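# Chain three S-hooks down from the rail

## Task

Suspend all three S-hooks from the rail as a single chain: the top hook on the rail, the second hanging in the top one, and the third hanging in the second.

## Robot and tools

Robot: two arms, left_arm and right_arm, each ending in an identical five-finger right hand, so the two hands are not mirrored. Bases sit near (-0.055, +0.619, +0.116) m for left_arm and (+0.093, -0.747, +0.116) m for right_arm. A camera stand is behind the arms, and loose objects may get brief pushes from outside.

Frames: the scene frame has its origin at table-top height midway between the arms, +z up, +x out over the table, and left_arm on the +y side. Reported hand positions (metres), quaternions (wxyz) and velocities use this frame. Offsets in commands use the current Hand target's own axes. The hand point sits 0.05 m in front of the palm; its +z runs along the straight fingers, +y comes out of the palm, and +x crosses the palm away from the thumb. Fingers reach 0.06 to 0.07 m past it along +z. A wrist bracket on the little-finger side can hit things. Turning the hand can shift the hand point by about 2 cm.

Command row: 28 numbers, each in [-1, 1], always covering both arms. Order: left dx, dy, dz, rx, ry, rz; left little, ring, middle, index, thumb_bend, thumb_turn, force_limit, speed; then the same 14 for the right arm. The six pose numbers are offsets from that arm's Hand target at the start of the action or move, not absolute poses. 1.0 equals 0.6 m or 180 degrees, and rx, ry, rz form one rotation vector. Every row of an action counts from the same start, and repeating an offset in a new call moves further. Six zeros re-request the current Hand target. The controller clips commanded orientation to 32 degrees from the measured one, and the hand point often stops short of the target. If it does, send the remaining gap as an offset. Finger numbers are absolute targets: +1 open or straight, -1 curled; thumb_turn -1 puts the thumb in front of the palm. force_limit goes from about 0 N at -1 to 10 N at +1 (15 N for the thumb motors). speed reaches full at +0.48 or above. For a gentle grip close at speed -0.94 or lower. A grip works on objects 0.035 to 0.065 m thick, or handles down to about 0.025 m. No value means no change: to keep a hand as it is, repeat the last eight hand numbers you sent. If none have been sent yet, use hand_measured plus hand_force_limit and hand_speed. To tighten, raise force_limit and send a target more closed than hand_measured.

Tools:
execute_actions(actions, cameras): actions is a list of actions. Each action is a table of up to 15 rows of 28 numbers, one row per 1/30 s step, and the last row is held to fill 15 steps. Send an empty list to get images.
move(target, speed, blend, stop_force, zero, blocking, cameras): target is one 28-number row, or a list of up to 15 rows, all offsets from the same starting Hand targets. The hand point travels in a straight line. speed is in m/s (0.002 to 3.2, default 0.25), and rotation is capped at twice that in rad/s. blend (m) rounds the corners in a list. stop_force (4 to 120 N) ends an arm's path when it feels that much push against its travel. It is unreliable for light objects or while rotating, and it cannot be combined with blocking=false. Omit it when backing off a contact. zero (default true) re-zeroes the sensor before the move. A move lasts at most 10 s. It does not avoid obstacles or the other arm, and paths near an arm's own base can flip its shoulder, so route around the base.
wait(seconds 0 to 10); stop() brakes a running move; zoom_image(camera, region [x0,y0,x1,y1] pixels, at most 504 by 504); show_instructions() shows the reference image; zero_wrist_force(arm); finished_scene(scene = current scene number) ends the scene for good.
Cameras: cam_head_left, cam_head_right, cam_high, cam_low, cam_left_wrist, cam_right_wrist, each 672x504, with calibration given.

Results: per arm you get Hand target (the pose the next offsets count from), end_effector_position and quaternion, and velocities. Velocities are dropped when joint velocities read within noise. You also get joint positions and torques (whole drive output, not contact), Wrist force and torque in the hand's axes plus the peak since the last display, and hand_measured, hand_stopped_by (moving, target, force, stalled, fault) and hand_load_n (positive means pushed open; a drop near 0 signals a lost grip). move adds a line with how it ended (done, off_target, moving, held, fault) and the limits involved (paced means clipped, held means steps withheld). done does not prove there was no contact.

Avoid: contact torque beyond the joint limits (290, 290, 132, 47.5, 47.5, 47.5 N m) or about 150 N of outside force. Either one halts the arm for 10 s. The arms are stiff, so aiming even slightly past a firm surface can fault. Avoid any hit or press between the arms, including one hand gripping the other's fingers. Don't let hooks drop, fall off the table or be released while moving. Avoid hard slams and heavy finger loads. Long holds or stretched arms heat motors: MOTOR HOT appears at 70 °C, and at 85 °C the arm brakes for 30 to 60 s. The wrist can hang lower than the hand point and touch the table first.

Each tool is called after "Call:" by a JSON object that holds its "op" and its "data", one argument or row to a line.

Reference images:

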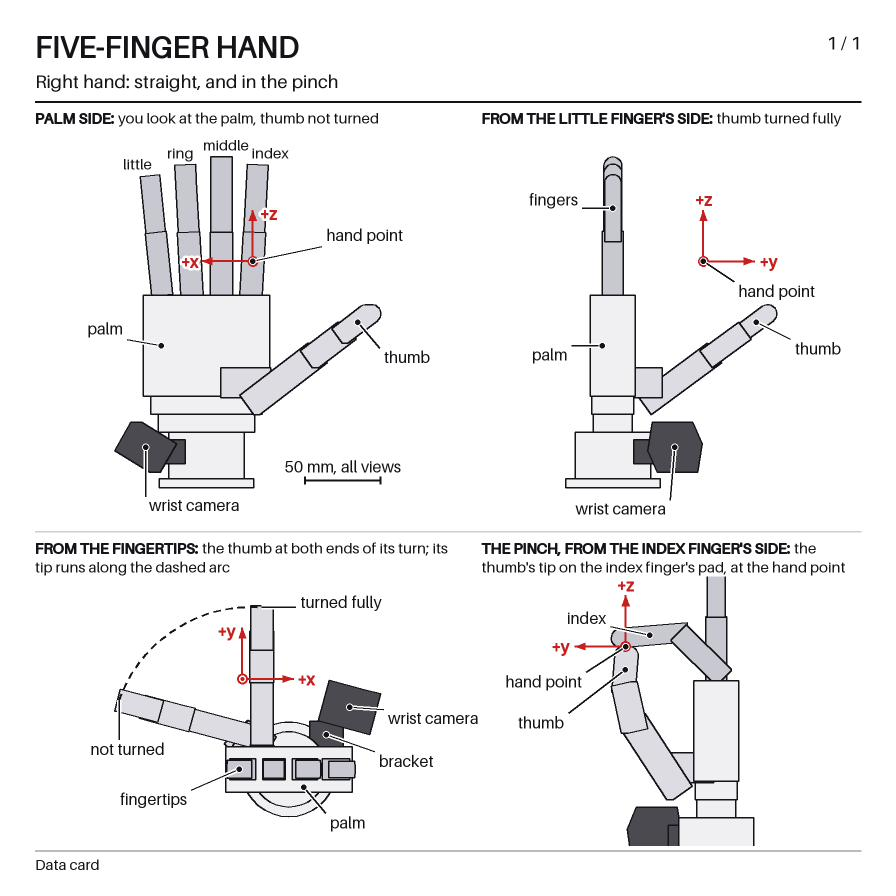

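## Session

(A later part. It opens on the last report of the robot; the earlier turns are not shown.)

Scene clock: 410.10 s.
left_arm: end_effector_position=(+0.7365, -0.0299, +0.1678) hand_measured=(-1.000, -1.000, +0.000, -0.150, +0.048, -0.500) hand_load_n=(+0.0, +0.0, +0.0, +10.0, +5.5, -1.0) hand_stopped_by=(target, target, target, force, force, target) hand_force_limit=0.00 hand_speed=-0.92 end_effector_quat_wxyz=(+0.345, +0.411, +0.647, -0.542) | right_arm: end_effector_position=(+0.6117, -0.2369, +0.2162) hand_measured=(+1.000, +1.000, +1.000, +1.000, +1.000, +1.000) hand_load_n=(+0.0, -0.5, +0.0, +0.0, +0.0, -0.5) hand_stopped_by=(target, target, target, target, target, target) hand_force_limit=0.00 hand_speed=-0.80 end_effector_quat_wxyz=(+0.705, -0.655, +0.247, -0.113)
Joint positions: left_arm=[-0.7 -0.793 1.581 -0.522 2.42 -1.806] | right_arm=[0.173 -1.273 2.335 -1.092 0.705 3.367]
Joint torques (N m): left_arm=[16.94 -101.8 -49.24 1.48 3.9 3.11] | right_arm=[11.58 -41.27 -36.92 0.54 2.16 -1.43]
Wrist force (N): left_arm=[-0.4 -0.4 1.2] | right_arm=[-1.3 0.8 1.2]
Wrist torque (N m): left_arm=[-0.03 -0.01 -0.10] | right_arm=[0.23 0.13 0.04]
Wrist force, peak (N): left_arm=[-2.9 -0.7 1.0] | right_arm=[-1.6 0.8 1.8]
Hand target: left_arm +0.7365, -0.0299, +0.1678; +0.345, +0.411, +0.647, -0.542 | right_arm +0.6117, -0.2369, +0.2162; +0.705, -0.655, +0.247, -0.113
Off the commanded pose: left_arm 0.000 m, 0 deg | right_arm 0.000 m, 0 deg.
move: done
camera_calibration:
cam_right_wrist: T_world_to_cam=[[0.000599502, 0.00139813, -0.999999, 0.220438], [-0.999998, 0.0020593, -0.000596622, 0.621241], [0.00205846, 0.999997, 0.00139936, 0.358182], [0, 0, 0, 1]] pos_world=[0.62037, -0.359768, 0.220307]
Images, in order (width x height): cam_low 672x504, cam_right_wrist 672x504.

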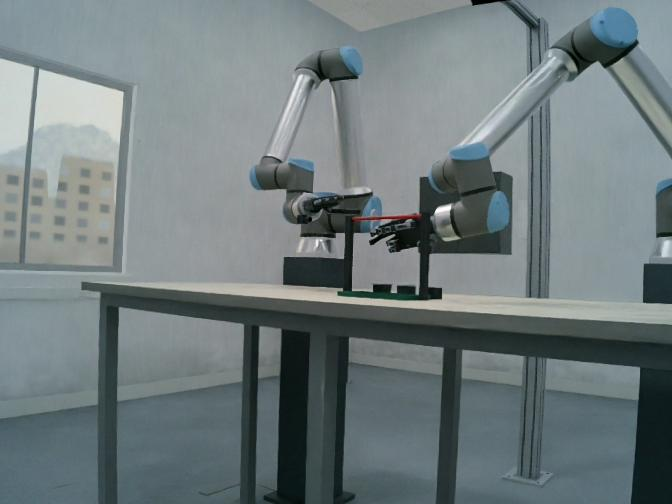

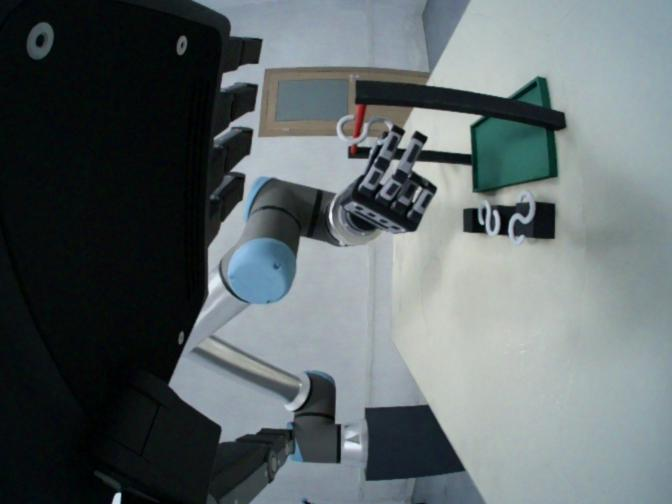

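Call:
{"op": "move", "data": {
  "target": [-0.002468,0.005285,0,0,0,0,-1,-1,0.0,-0.45,-0.1,-0.5,0.0,-0.92,0,0,0,0,0,0,1,1,1,1,1,1,0,-0.8],
  "speed": 0.015,
  "stop_force": 4,
  "cameras": ["cam_right_wrist","cam_low","cam_high"]
}}

Call:
{"op": "zoom_image", "data": {
  "camera": "cam_right_wrist",
  "region": [328, 95, 388, 155]
}}

Call:
{"op": "zoom_image", "data": {
  "camera": "cam_low",
  "region": [362, 204, 392, 234]
}}

Call:
{"op": "zoom_image", "data": {
  "camera": "cam_high",
  "region": [315, 255, 345, 285]
}}

Scene clock: 418.90 s.
left_arm: end_effector_position=(+0.7400, -0.0299, +0.1678) hand_measured=(-1.000, -1.000, +0.000, -0.150, +0.048, -0.500) hand_load_n=(+0.0, +0.0, +0.0, +10.0, +5.0, -1.0) hand_stopped_by=(target, target, target, force, force, target) hand_force_limit=0.00 hand_speed=-0.92 end_effector_quat_wxyz=(+0.345, +0.411, +0.647, -0.542) | right_arm: end_effector_position=(+0.6117, -0.2369, +0.2162) hand_measured=(+1.000, +1.000, +1.000, +1.000, +1.000, +1.000) hand_load_n=(+0.0, +0.0, +0.0, -0.5, +0.0, +0.0) hand_stopped_by=(target, target, target, target, target, target) hand_force_limit=0.00 hand_speed=-0.80 end_effector_quat_wxyz=(+0.705, -0.655, +0.247, -0.113)
Joint positions: left_arm=[-0.697 -0.789 1.574 -0.517 2.422 -1.805] | right_arm=[0.173 -1.273 2.335 -1.092 0.705 3.367]
Joint torques (N m): left_arm=[16.93 -77.07 -49.03 1.87 3.9 3.6] | right_arm=[9.56 -43.43 -36.81 0.45 2.17 -1.45]
Wrist force (N): left_arm=[-0.3 -0.5 1.3] | right_arm=[-1.2 0.8 1.2]
Wrist torque (N m): left_arm=[-0.04 -0.03 -0.10] | right_arm=[0.23 0.13 0.04]
Wrist force, peak (N): left_arm=[-0.3 -0.6 1.4] | right_arm=[-1.6 1.2 1.8]
Hand target: left_arm +0.7400, -0.0299, +0.1678; +0.345, +0.411, +0.647, -0.542 | right_arm +0.6117, -0.2369, +0.2162; +0.705, -0.655, +0.247, -0.113
Off the commanded pose: left_arm 0.000 m, 0 deg | right_arm 0.000 m, 0 deg.
move: done
camera_calibration:
cam_right_wrist: T_world_to_cam=[[0.000599502, 0.00139813, -0.999999, 0.220438], [-0.999998, 0.0020593, -0.000596622, 0.621241], [0.00205846, 0.999997, 0.00139936, 0.358182], [0, 0, 0, 1]] pos_world=[0.62037, -0.359768, 0.220307]
Images, in order (width x height): cam_high 672x504, cam_low 672x504, cam_right_wrist 672x504.

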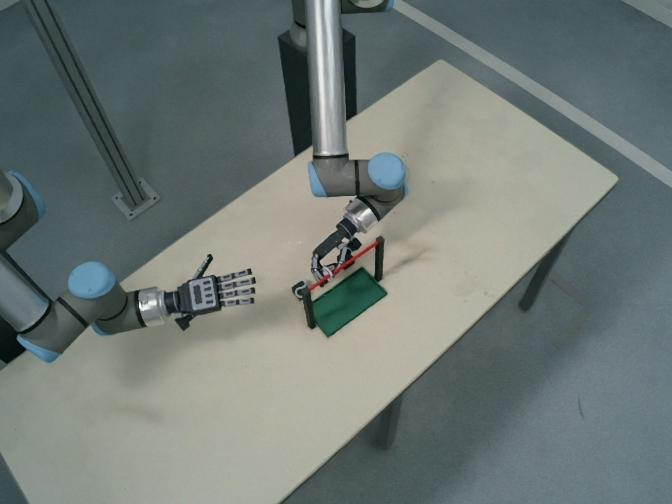

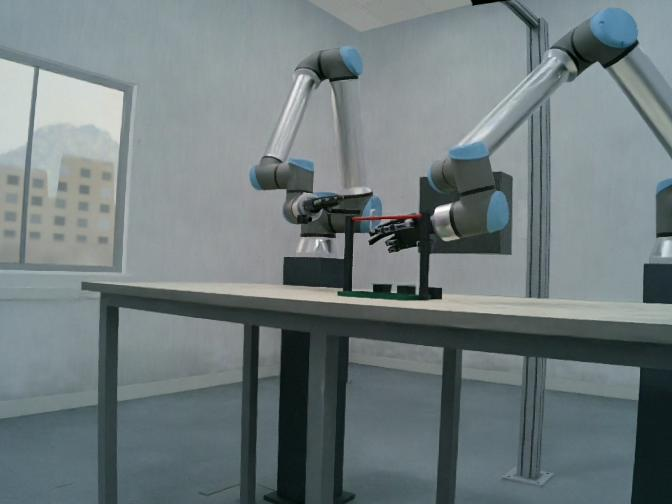

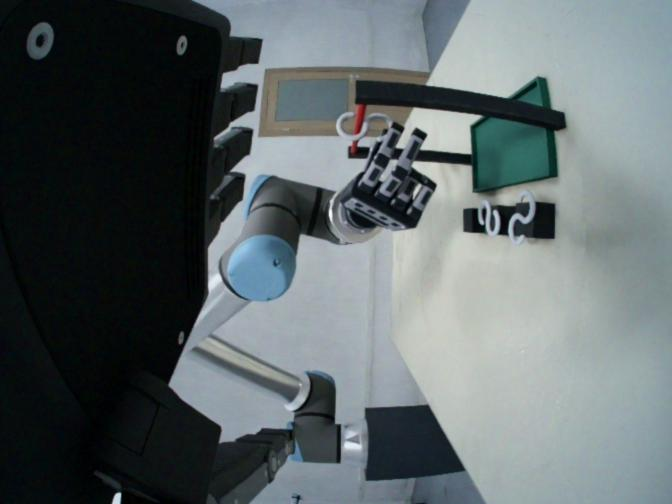

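Scaled by 8.400 from the camera's 672x504 image, which has a finer 960x720 frame.

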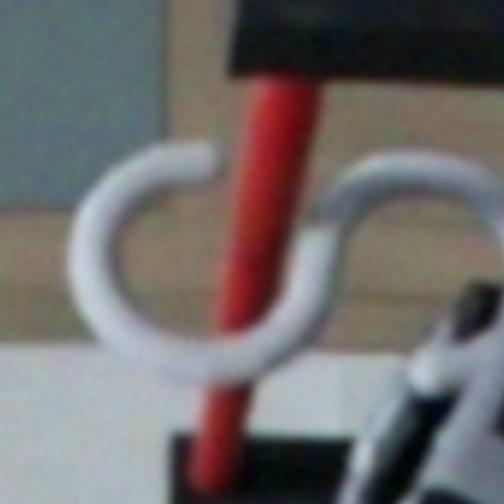

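Scaled by 16.800 from the camera's 672x504 image, which has a finer 960x720 frame.

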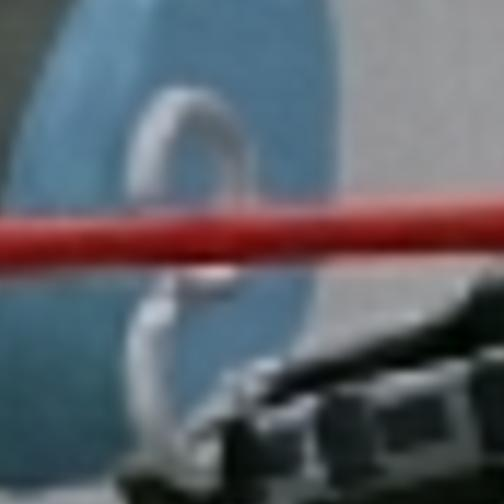

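Scaled by 16.800 from the camera's 672x504 image, which has a finer 960x720 frame.

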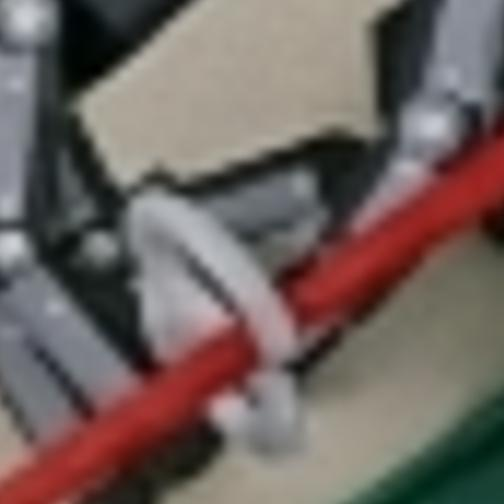

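Call:
{"op": "zoom_image", "data": {
  "camera": "cam_high",
  "region": [322, 265, 338, 285]
}}

Call:
{"op": "zoom_image", "data": {
  "camera": "cam_low",
  "region": [366, 206, 382, 226]
}}

Call:
{"op": "zoom_image", "data": {
  "camera": "cam_right_wrist",
  "region": [332, 108, 368, 144]
}}

Scaled by 25.200 from the camera's 672x504 image, which has a finer 960x720 frame.

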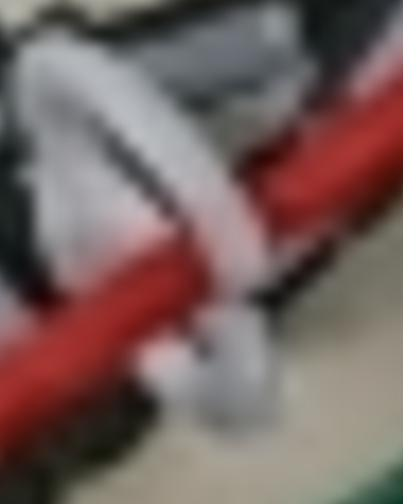

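Scaled by 25.200 from the camera's 672x504 image, which has a finer 960x720 frame.

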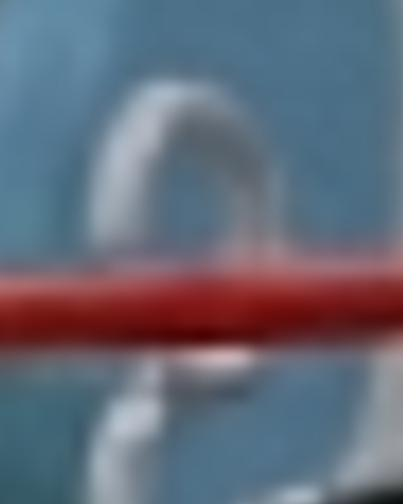

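Scaled by 14.000 from the camera's 672x504 image, which has a finer 960x720 frame.

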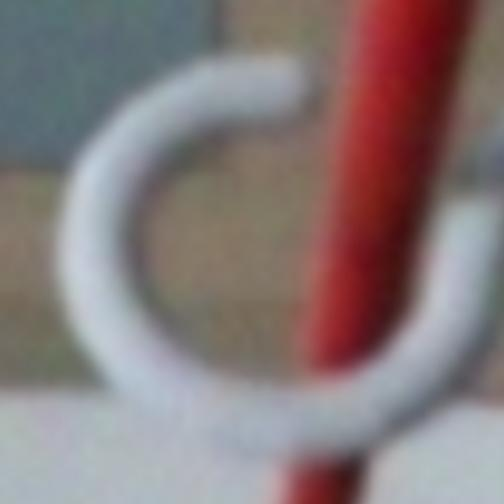

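Call:
{"op": "move", "data": {
  "target": [0.004164,0.001944,0.00081,0,0,0,-1,-1,0.0,-0.45,-0.1,-0.5,0.0,-0.92,0,0,0,0,0,0,1,1,1,1,1,1,0,-0.8],
  "speed": 0.01,
  "stop_force": 4,
  "cameras": ["cam_right_wrist","cam_low","cam_high"]
}}

Call:
{"op": "zoom_image", "data": {
  "camera": "cam_right_wrist",
  "region": [328, 95, 388, 155]
}}

Call:
{"op": "zoom_image", "data": {
  "camera": "cam_low",
  "region": [366, 206, 386, 231]
}}

Call:
{"op": "zoom_image", "data": {
  "camera": "cam_high",
  "region": [322, 265, 338, 285]
}}

Scene clock: 449.53 s.
left_arm: end_effector_position=(+0.7400, -0.0299, +0.1650) hand_measured=(-1.000, -1.000, +0.000, -0.150, +0.048, -0.500) hand_load_n=(+0.0, +0.0, +0.5, +10.0, +5.0, -1.5) hand_stopped_by=(target, target, target, force, force, target) hand_force_limit=0.00 hand_speed=-0.92 end_effector_quat_wxyz=(+0.345, +0.411, +0.647, -0.542) | right_arm: end_effector_position=(+0.6117, -0.2369, +0.2162) hand_measured=(+1.000, +1.000, +1.000, +1.000, +1.000, +1.000) hand_load_n=(+0.0, +0.0, +0.0, +0.0, +0.0, -0.5) hand_stopped_by=(target, target, target, target, target, target) hand_force_limit=0.00 hand_speed=-0.80 end_effector_quat_wxyz=(+0.705, -0.655, +0.247, -0.113)
Joint positions: left_arm=[-0.697 -0.786 1.574 -0.52 2.422 -1.805] | right_arm=[0.173 -1.273 2.335 -1.092 0.705 3.367]
Joint torques (N m): left_arm=[14.86 -79.77 -18.94 -2.66 4.02 2.87] | right_arm=[8.25 -42.16 -37.13 0.42 2.04 -1.66]
Wrist force (N): left_arm=[-0.2 -0.4 1.3] | right_arm=[-1.0 0.8 1.4]
Wrist torque (N m): left_arm=[-0.02 -0.04 -0.09] | right_arm=[0.21 0.08 0.05]
Wrist force, peak (N): left_arm=[-0.4 -0.4 1.4] | right_arm=[-1.6 1.3 1.5]
Hand target: left_arm +0.7400, -0.0299, +0.1650; +0.345, +0.411, +0.647, -0.542 | right_arm +0.6117, -0.2369, +0.2162; +0.705, -0.655, +0.247, -0.113
Off the commanded pose: left_arm 0.000 m, 0 deg | right_arm 0.000 m, 0 deg.
move: done
camera_calibration:
cam_right_wrist: T_world_to_cam=[[0.000599502, 0.00139813, -0.999999, 0.220438], [-0.999998, 0.0020593, -0.000596622, 0.621241], [0.00205846, 0.999997, 0.00139936, 0.358182], [0, 0, 0, 1]] pos_world=[0.62037, -0.359768, 0.220307]
Images, in order (width x height): cam_high 672x504, cam_low 672x504, cam_right_wrist 672x504.

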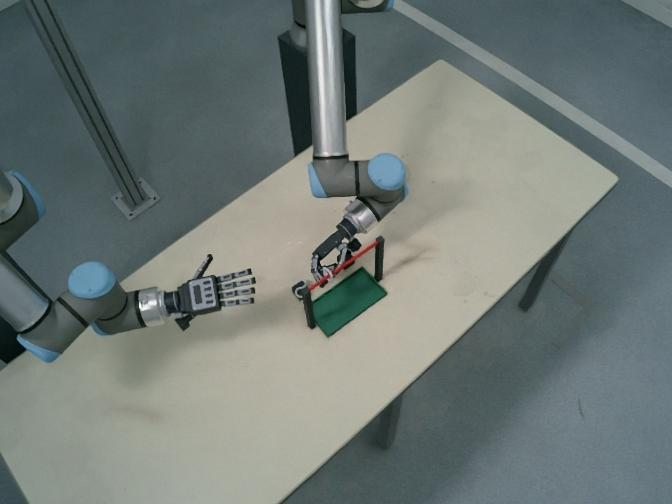

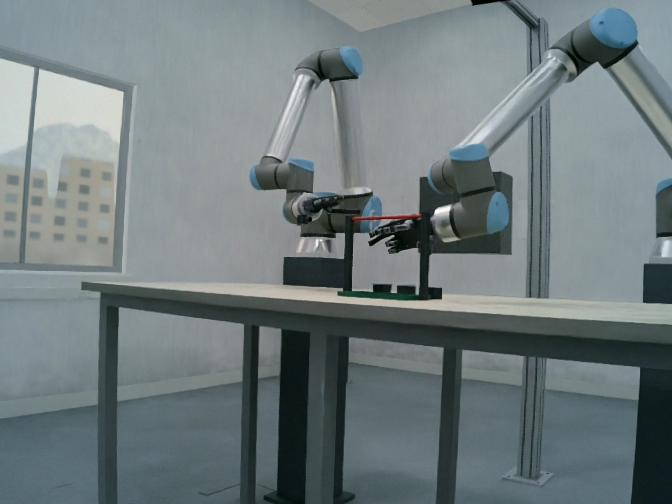

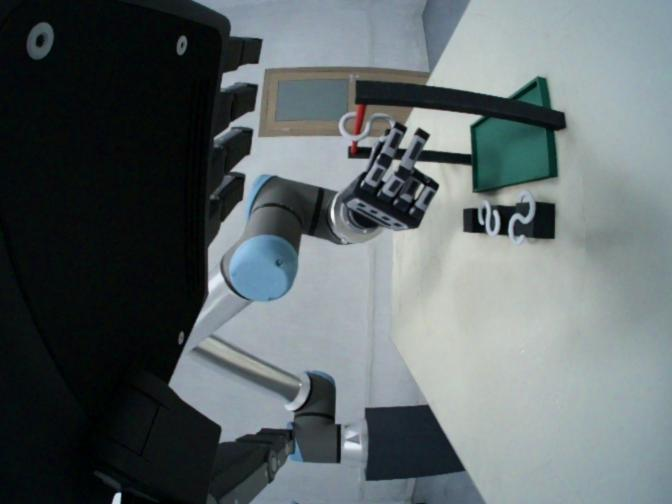

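Scaled by 8.400 from the camera's 672x504 image, which has a finer 960x720 frame.

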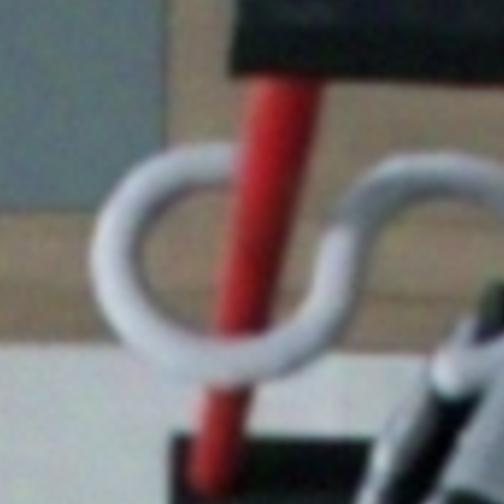

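Scaled by 20.160 from the camera's 672x504 image, which has a finer 960x720 frame.

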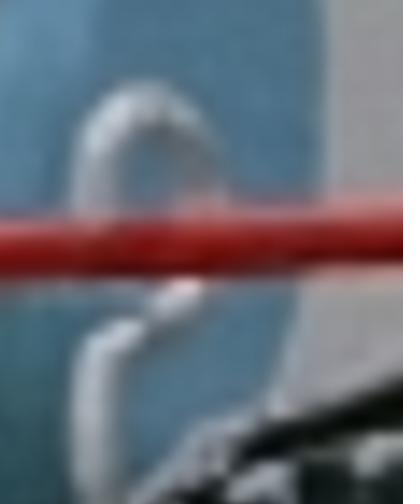

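Scaled by 25.200 from the camera's 672x504 image, which has a finer 960x720 frame.

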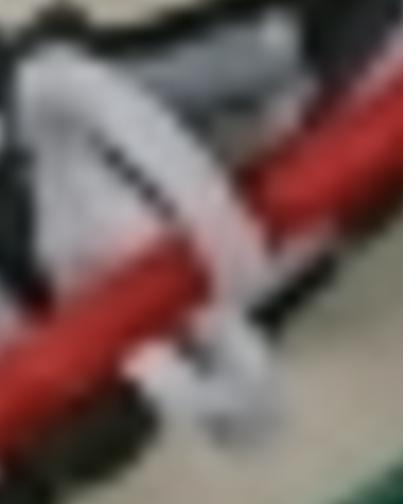

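Call:
{"op": "move", "data": {
  "target": [-0.001257,0.010449,0.000579,0,0,0,-1,-1,0.0,-0.45,-0.1,-0.5,0.0,-0.92,0,0,0,0,0,0,1,1,1,1,1,1,0,-0.8],
  "speed": 0.015,
  "stop_force": 4,
  "cameras": ["cam_right_wrist","cam_low","cam_high"]
}}

Call:
{"op": "zoom_image", "data": {
  "camera": "cam_right_wrist",
  "region": [328, 95, 388, 155]
}}

Call:
{"op": "zoom_image", "data": {
  "camera": "cam_low",
  "region": [366, 206, 386, 231]
}}

Call:
{"op": "zoom_image", "data": {
  "camera": "cam_high",
  "region": [322, 265, 338, 285]
}}

Scene clock: 456.10 s.
left_arm: end_effector_position=(+0.7460, -0.0299, +0.1630) hand_measured=(-1.000, -1.000, +0.000, -0.150, +0.048, -0.500) hand_load_n=(+0.0, +0.0, +0.0, +10.0, +5.5, -1.0) hand_stopped_by=(target, target, target, force, force, target) hand_force_limit=0.00 hand_speed=-0.92 end_effector_quat_wxyz=(+0.345, +0.411, +0.647, -0.542) | right_arm: end_effector_position=(+0.6117, -0.2369, +0.2162) hand_measured=(+1.000, +1.000, +1.000, +1.000, +1.000, +1.000) hand_load_n=(+0.0, +0.0, +0.0, +0.0, +0.0, -0.5) hand_stopped_by=(target, target, target, target, target, target) hand_force_limit=0.00 hand_speed=-0.80 end_effector_quat_wxyz=(+0.705, -0.655, +0.247, -0.113)
Joint positions: left_arm=[-0.692 -0.777 1.561 -0.515 2.427 -1.803] | right_arm=[0.173 -1.273 2.335 -1.092 0.705 3.367]
Joint torques (N m): left_arm=[17.15 -81.5 -48.09 1.66 3.98 3.69] | right_arm=[8.72 -41.85 -36.28 0.44 1.9 -1.55]
Wrist force (N): left_arm=[0.0 -0.5 1.2] | right_arm=[-1.4 0.9 1.6]
Wrist torque (N m): left_arm=[-0.06 -0.07 -0.09] | right_arm=[0.22 0.14 0.03]
Wrist force, peak (N): left_arm=[-0.4 -0.7 1.4] | right_arm=[-1.2 0.8 2.1]
Hand target: left_arm +0.7460, -0.0299, +0.1630; +0.345, +0.411, +0.647, -0.542 | right_arm +0.6117, -0.2369, +0.2162; +0.705, -0.655, +0.247, -0.113
Off the commanded pose: left_arm 0.000 m, 0 deg | right_arm 0.000 m, 0 deg.
move: done
camera_calibration:
cam_right_wrist: T_world_to_cam=[[0.000599502, 0.00139813, -0.999999, 0.220438], [-0.999998, 0.0020593, -0.000596622, 0.621241], [0.00205846, 0.999997, 0.00139936, 0.358182], [0, 0, 0, 1]] pos_world=[0.62037, -0.359768, 0.220307]
Images, in order (width x height): cam_high 672x504, cam_low 672x504, cam_right_wrist 672x504.

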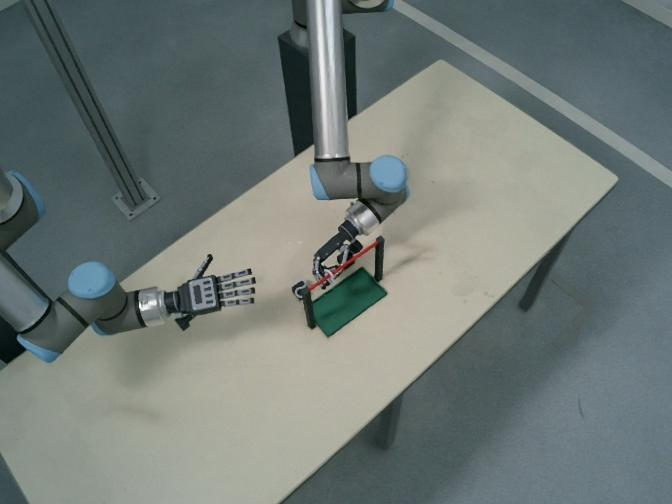

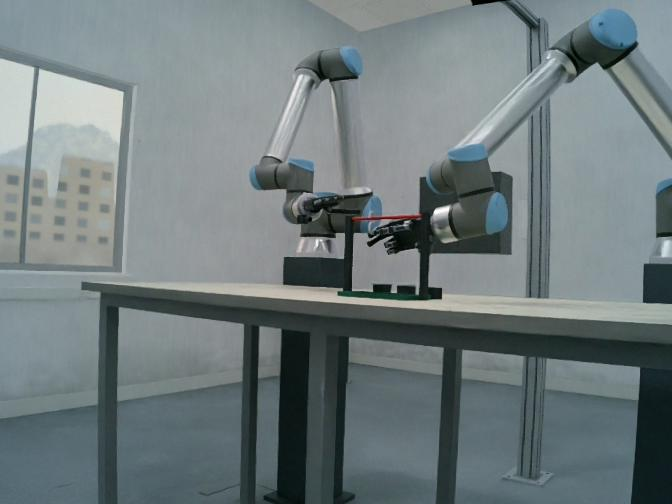

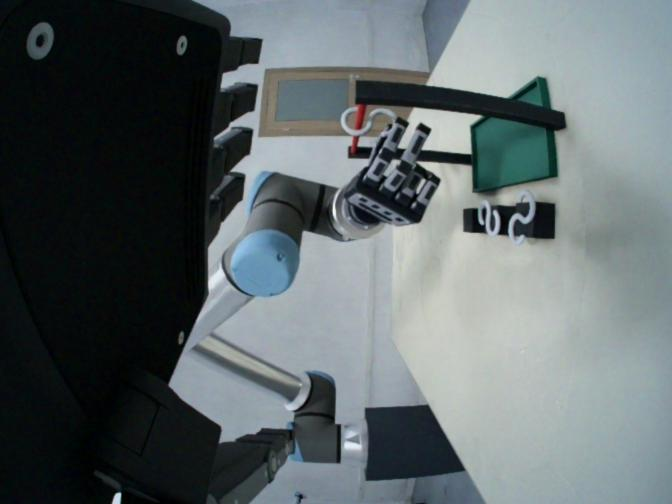

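Scaled by 8.400 from the camera's 672x504 image, which has a finer 960x720 frame.

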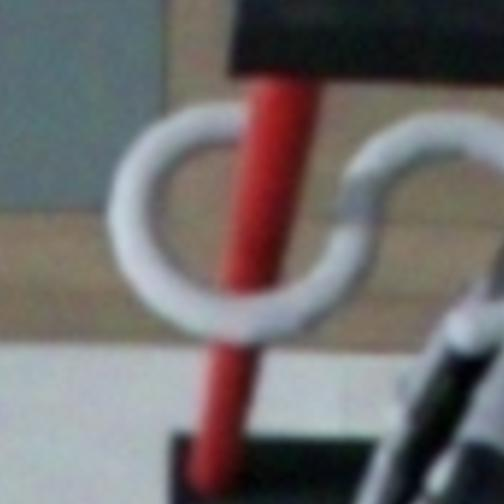

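Scaled by 20.160 from the camera's 672x504 image, which has a finer 960x720 frame.

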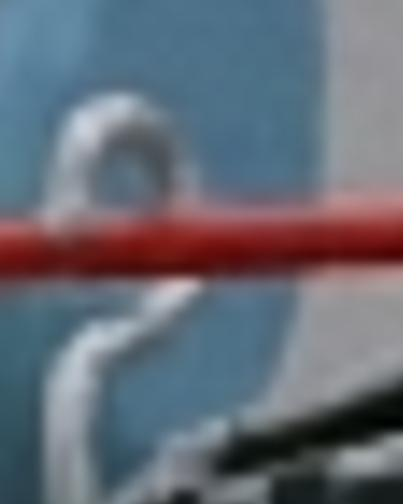

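Scaled by 25.200 from the camera's 672x504 image, which has a finer 960x720 frame.

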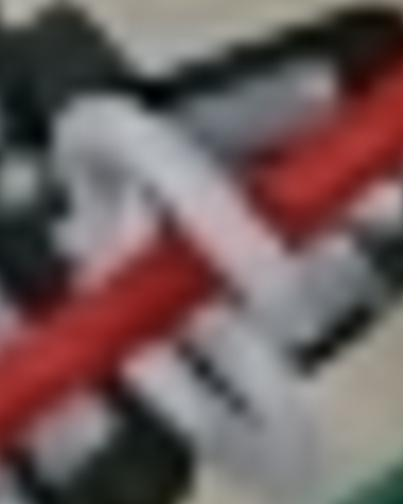

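Call:
{"op": "move", "data": {
  "target": [0.020818,0.00972,0.004051,0,0,0,-1,-1,0.0,-0.45,-0.1,-0.5,0.0,-0.92,0,0,0,0,0,0,1,1,1,1,1,1,0,-0.8],
  "speed": 0.008,
  "stop_force": 4,
  "cameras": ["cam_right_wrist","cam_low","cam_high"]
}}

Call:
{"op": "zoom_image", "data": {
  "camera": "cam_right_wrist",
  "region": [328, 95, 388, 155]
}}

Call:
{"op": "zoom_image", "data": {
  "camera": "cam_low",
  "region": [366, 206, 386, 231]
}}

Call:
{"op": "zoom_image", "data": {
  "camera": "cam_high",
  "region": [322, 265, 338, 285]
}}

Scene clock: 463.37 s.
left_arm: end_effector_position=(+0.7460, -0.0299, +0.1537) hand_measured=(-1.000, -1.000, +0.000, -0.150, +0.048, -0.500) hand_load_n=(+0.0, +0.0, +0.0, +10.5, +5.0, +0.5) hand_stopped_by=(target, target, target, force, force, target) hand_force_limit=0.00 hand_speed=-0.92 end_effector_quat_wxyz=(+0.345, +0.411, +0.647, -0.542) | right_arm: end_effector_position=(+0.6117, -0.2369, +0.2162) hand_measured=(+1.000, +1.000, +1.000, +1.000, +1.000, +1.000) hand_load_n=(+0.0, -0.5, +0.0, +0.0, +0.0, +0.0) hand_stopped_by=(target, target, target, target, target, target) hand_force_limit=0.00 hand_speed=-0.80 end_effector_quat_wxyz=(+0.705, -0.655, +0.247, -0.113)
Joint positions: left_arm=[-0.692 -0.766 1.561 -0.526 2.427 -1.803] | right_arm=[0.173 -1.273 2.335 -1.092 0.705 3.367]
Joint torques (N m): left_arm=[12.59 -101.1 -20.3 1.76 3.37 1.72] | right_arm=[8.78 -42.91 -35.74 0.54 1.92 -1.29]
Wrist force (N): left_arm=[-1.4 -0.9 1.0] | right_arm=[-1.2 1.2 1.1]
Wrist torque (N m): left_arm=[-0.04 -0.04 -0.08] | right_arm=[0.29 0.12 0.05]
Wrist force, peak (N): left_arm=[-5.6 -2.0 0.2] | right_arm=[-1.2 1.5 1.6]
Hand target: left_arm +0.7460, -0.0299, +0.1537; +0.345, +0.411, +0.647, -0.542 (not the last commanded pose) | right_arm +0.6117, -0.2369, +0.2162; +0.705, -0.655, +0.247, -0.113
Off the commanded pose: left_arm 0.005 m, 0 deg | right_arm 0.000 m, 0 deg.
move: contact (left_arm)
camera_calibration:
cam_right_wrist: T_world_to_cam=[[0.000599502, 0.00139813, -0.999999, 0.220438], [-0.999998, 0.0020593, -0.000596622, 0.621241], [0.00205846, 0.999997, 0.00139936, 0.358182], [0, 0, 0, 1]] pos_world=[0.62037, -0.359768, 0.220307]
Images, in order (width x height): cam_high 672x504, cam_low 672x504, cam_right_wrist 672x504.

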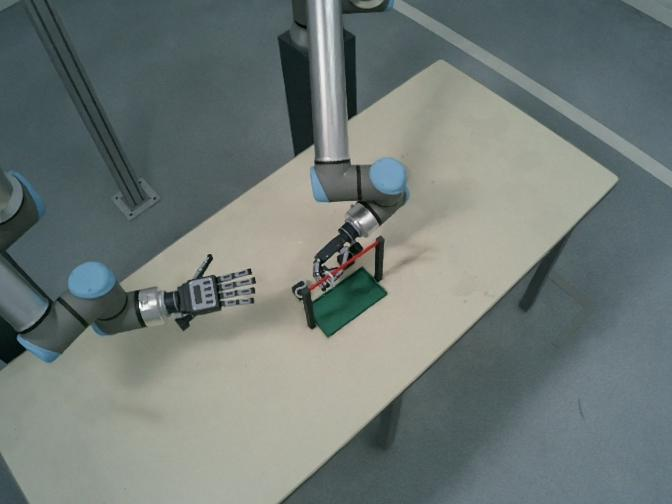

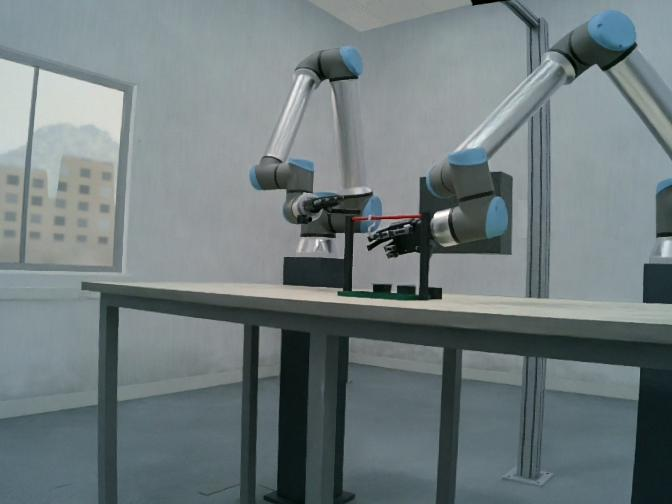

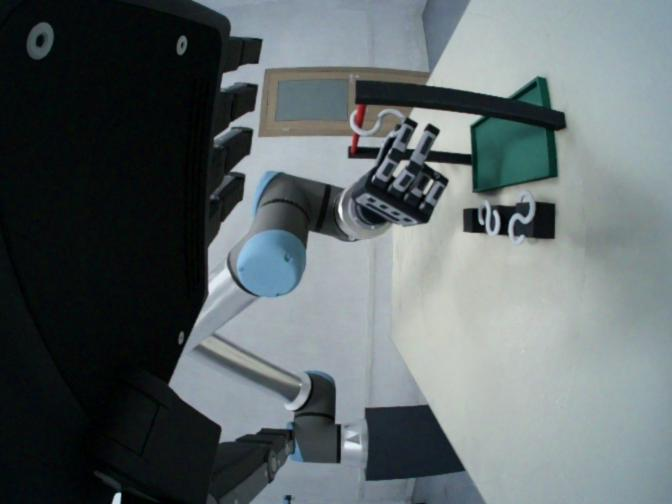

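Scaled by 8.400 from the camera's 672x504 image, which has a finer 960x720 frame.

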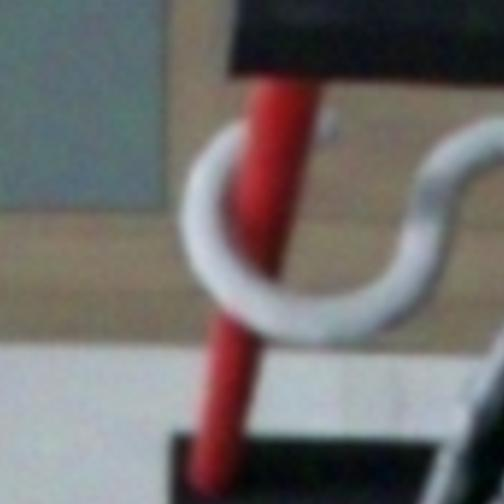

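Scaled by 20.160 from the camera's 672x504 image, which has a finer 960x720 frame.

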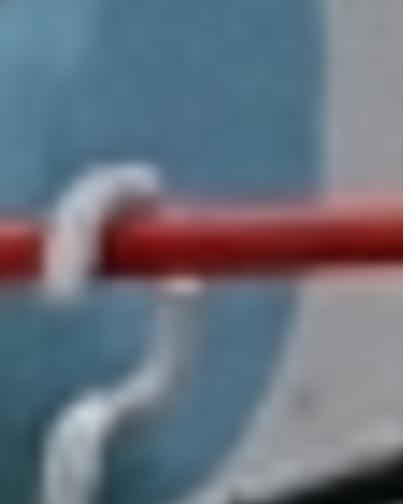

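Scaled by 25.200 from the camera's 672x504 image, which has a finer 960x720 frame.

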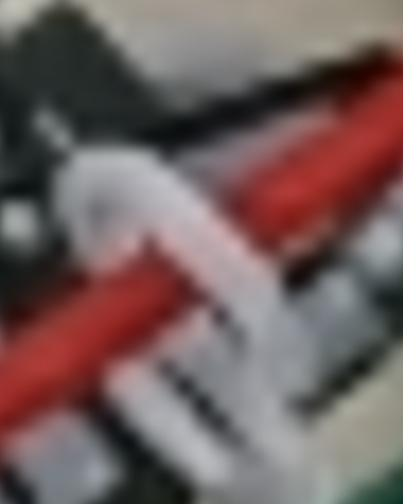

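Call:
{"op": "move", "data": {
  "target": [
    [-0.000743,-0.000347,-0.000145,0,0,0,-1,-1,0.0,-0.45,-0.1,-0.5,0.0,-0.92,0,0,0,0,0,0,1,1,1,1,1,1,0,-0.8],
    [-0.000743,-0.000347,-0.000145,0,0,0,-1,-1,0.0,-0.45,0.7,-0.5,0.0,-0.8,0,0,0,0,0,0,1,1,1,1,1,1,0,-0.8],
    [-0.000743,-0.000347,-0.000145,0,0,0,-1,-1,0.0,0.2,0.7,-0.5,0.0,-0.8,0,0,0,0,0,0,1,1,1,1,1,1,0,-0.8]
  ],
  "speed": 0.01,
  "cameras": ["cam_right_wrist","cam_low","cam_left_wrist"]
}}

Call:
{"op": "zoom_image", "data": {
  "camera": "cam_right_wrist",
  "region": [338, 95, 418, 175]
}}

Call:
{"op": "zoom_image", "data": {
  "camera": "cam_low",
  "region": [356, 206, 396, 246]
}}

Scene clock: 473.10 s.
left_arm: end_effector_position=(+0.7460, -0.0299, +0.1542) hand_measured=(-1.000, -1.000, +0.000, +0.200, +0.700, -0.500) hand_load_n=(+0.0, +0.0, +0.0, +0.0, +0.0, +0.0) hand_stopped_by=(target, target, target, target, target, target) hand_force_limit=0.00 hand_speed=-0.80 end_effector_quat_wxyz=(+0.345, +0.411, +0.647, -0.542) | right_arm: end_effector_position=(+0.6117, -0.2369, +0.2162) hand_measured=(+1.000, +1.000, +1.000, +1.000, +1.000, +1.000) hand_load_n=(+0.0, +0.0, +0.0, +0.0, +0.0, -0.5) hand_stopped_by=(target, target, target, target, target, target) hand_force_limit=0.00 hand_speed=-0.80 end_effector_quat_wxyz=(+0.705, -0.655, +0.247, -0.113)
Joint positions: left_arm=[-0.692 -0.767 1.561 -0.525 2.427 -1.803] | right_arm=[0.173 -1.273 2.335 -1.092 0.705 3.367]
Joint torques (N m): left_arm=[-1.88 -99.3 -47.41 1.79 0.52 0.47] | right_arm=[6.95 -43.3 -35.74 -0.09 1.91 -1.57]
Wrist force (N): left_arm=[-0.3 -0.5 1.1] | right_arm=[-1.0 0.4 1.5]
Wrist torque (N m): left_arm=[-0.03 -0.07 -0.07] | right_arm=[0.16 0.09 0.04]
Wrist force, peak (N): left_arm=[-1.6 -0.8 1.2] | right_arm=[-1.2 1.2 1.9]
Hand target: left_arm +0.7460, -0.0299, +0.1542; +0.345, +0.411, +0.647, -0.542 | right_arm +0.6117, -0.2369, +0.2162; +0.705, -0.655, +0.247, -0.113
Off the commanded pose: left_arm 0.000 m, 0 deg | right_arm 0.000 m, 0 deg.
move: done
camera_calibration:
cam_left_wrist: T_world_to_cam=[[0.776904, 0.0817892, -0.624284, -0.473124], [0.565696, 0.34463, 0.749145, -0.519998], [0.276419, -0.935169, 0.221477, -0.156736], [0, 0, 0, 1]] pos_world=[0.705058, 0.0713291, 0.128903]
cam_right_wrist: T_world_to_cam=[[0.000599502, 0.00139813, -0.999999, 0.220438], [-0.999998, 0.0020593, -0.000596622, 0.621241], [0.00205846, 0.999997, 0.00139936, 0.358182], [0, 0, 0, 1]] pos_world=[0.62037, -0.359768, 0.220307]
Images, in order (width x height): cam_low 672x504, cam_left_wrist 672x504, cam_right_wrist 672x504.

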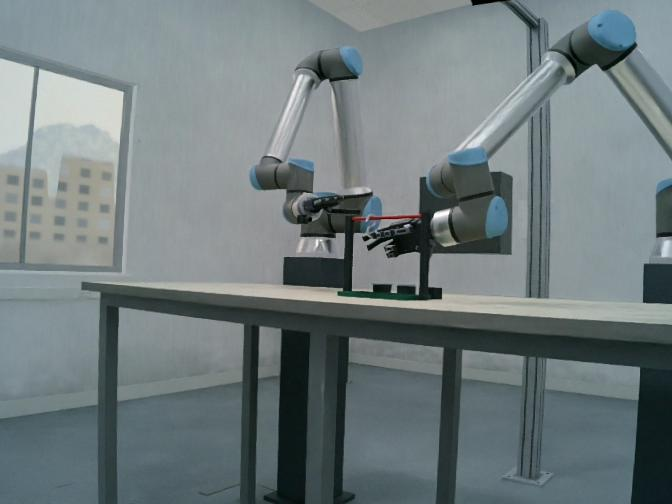

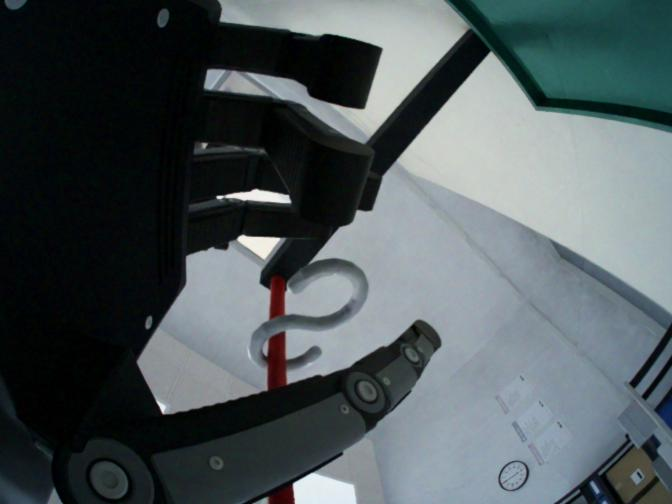

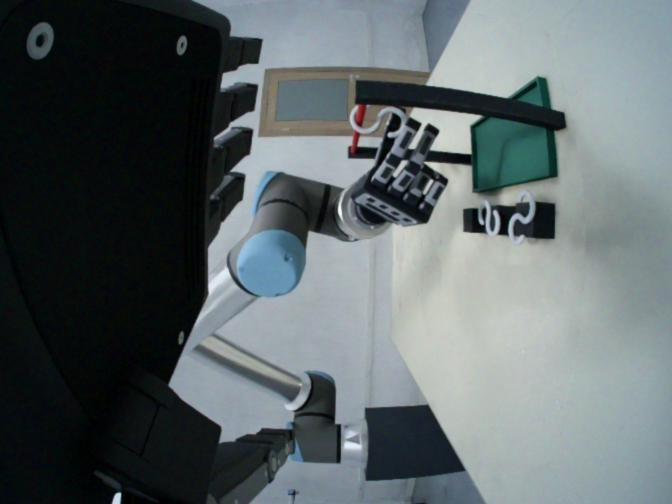

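Scaled by 6.300 from the camera's 672x504 image, which has a finer 960x720 frame.

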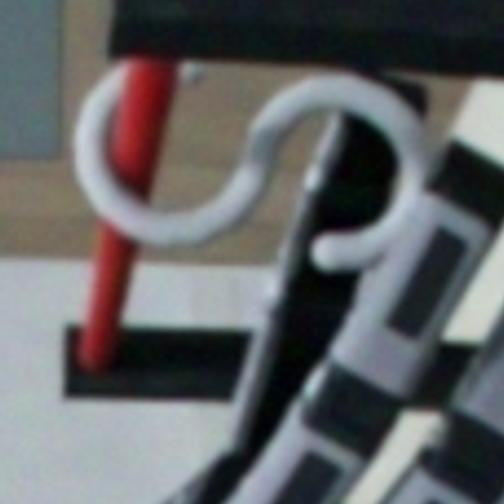

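Scaled by 12.600 from the camera's 672x504 image, which has a finer 960x720 frame.

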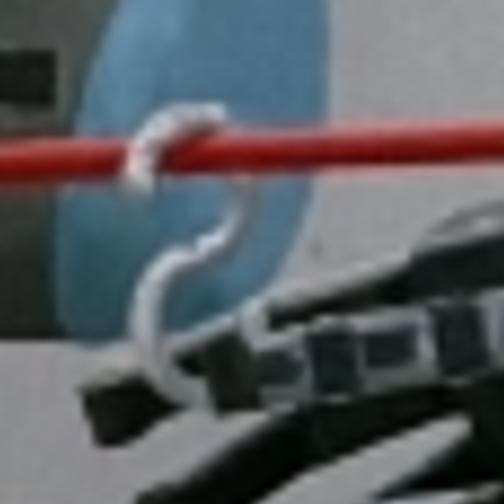

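Call:
{"op": "move", "data": {
  "target": [0.0167,-0.0633,0,0,0,0,-1,-1,0.0,0.2,0.7,-0.5,0.0,-0.8,0,0,0,0,0,0,1,1,1,1,1,1,0,-0.8],
  "speed": 0.025,
  "stop_force": 4,
  "cameras": ["cam_right_wrist"]
}}

Call:
{"op": "zoom_image", "data": {
  "camera": "cam_right_wrist",
  "region": [338, 95, 418, 175]
}}

Scene clock: 480.13 s.
left_arm: end_effector_position=(+0.7074, -0.0312, +0.1611) hand_measured=(-1.000, -1.000, +0.000, +0.200, +0.700, -0.500) hand_load_n=(+0.0, +0.0, +0.0, +0.0, +0.0, -0.5) hand_stopped_by=(target, target, target, target, target, target) hand_force_limit=0.00 hand_speed=-0.80 end_effector_quat_wxyz=(+0.345, +0.411, +0.647, -0.542) | right_arm: end_effector_position=(+0.6117, -0.2369, +0.2162) hand_measured=(+1.000, +1.000, +1.000, +1.000, +1.000, +1.000) hand_load_n=(+0.0, +0.0, +0.0, +0.0, +0.0, +0.0) hand_stopped_by=(target, target, target, target, target, target) hand_force_limit=0.00 hand_speed=-0.80 end_effector_quat_wxyz=(+0.705, -0.655, +0.247, -0.113)
Joint positions: left_arm=[-0.725 -0.815 1.644 -0.569 2.395 -1.816] | right_arm=[0.173 -1.273 2.335 -1.092 0.705 3.367]
Joint torques (N m): left_arm=[-14.23 -100.14 -18.05 -2.78 -2.89 -2.27] | right_arm=[7.3 -43.14 -35.39 0.16 2.1 -1.31]
Wrist force (N): left_arm=[0.0 -0.5 0.6] | right_arm=[-1.2 1.5 1.7]
Wrist torque (N m): left_arm=[-0.05 -0.15 0.20] | right_arm=[0.30 0.10 0.06]
Wrist force, peak (N): left_arm=[-0.3 -0.8 1.3] | right_arm=[-1.3 0.8 2.0]
Hand target: left_arm +0.7074, -0.0312, +0.1611; +0.345, +0.411, +0.647, -0.542 | right_arm +0.6117, -0.2369, +0.2162; +0.705, -0.655, +0.247, -0.113
Off the commanded pose: left_arm 0.000 m, 0 deg | right_arm 0.000 m, 0 deg.
move: done
camera_calibration:
cam_right_wrist: T_world_to_cam=[[0.000599502, 0.00139813, -0.999999, 0.220438], [-0.999998, 0.0020593, -0.000596622, 0.621241], [0.00205846, 0.999997, 0.00139936, 0.358182], [0, 0, 0, 1]] pos_world=[0.62037, -0.359768, 0.220307]
Images, in order (width x height): cam_right_wrist 672x504.

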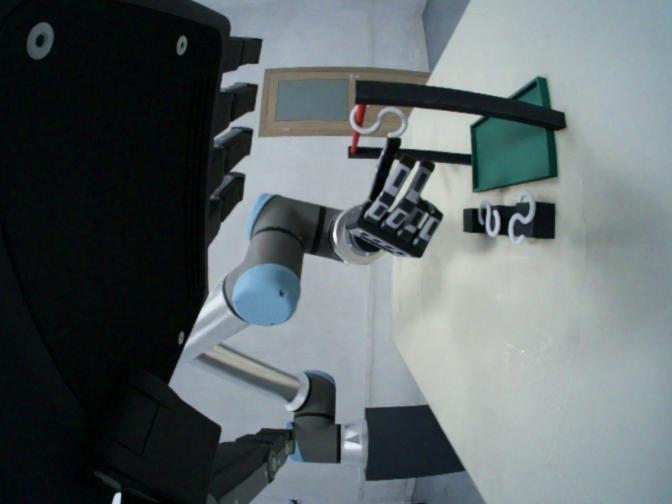

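Scaled by 6.300 from the camera's 672x504 image, which has a finer 960x720 frame.

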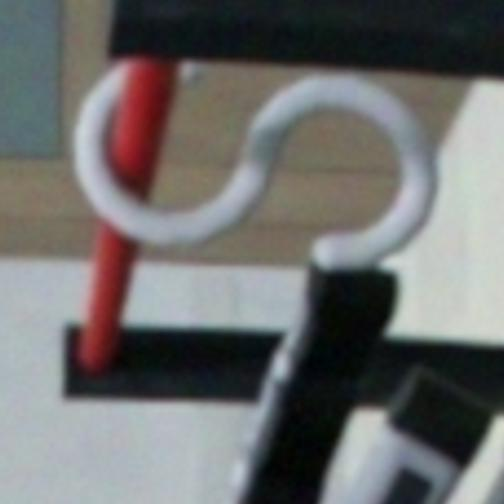

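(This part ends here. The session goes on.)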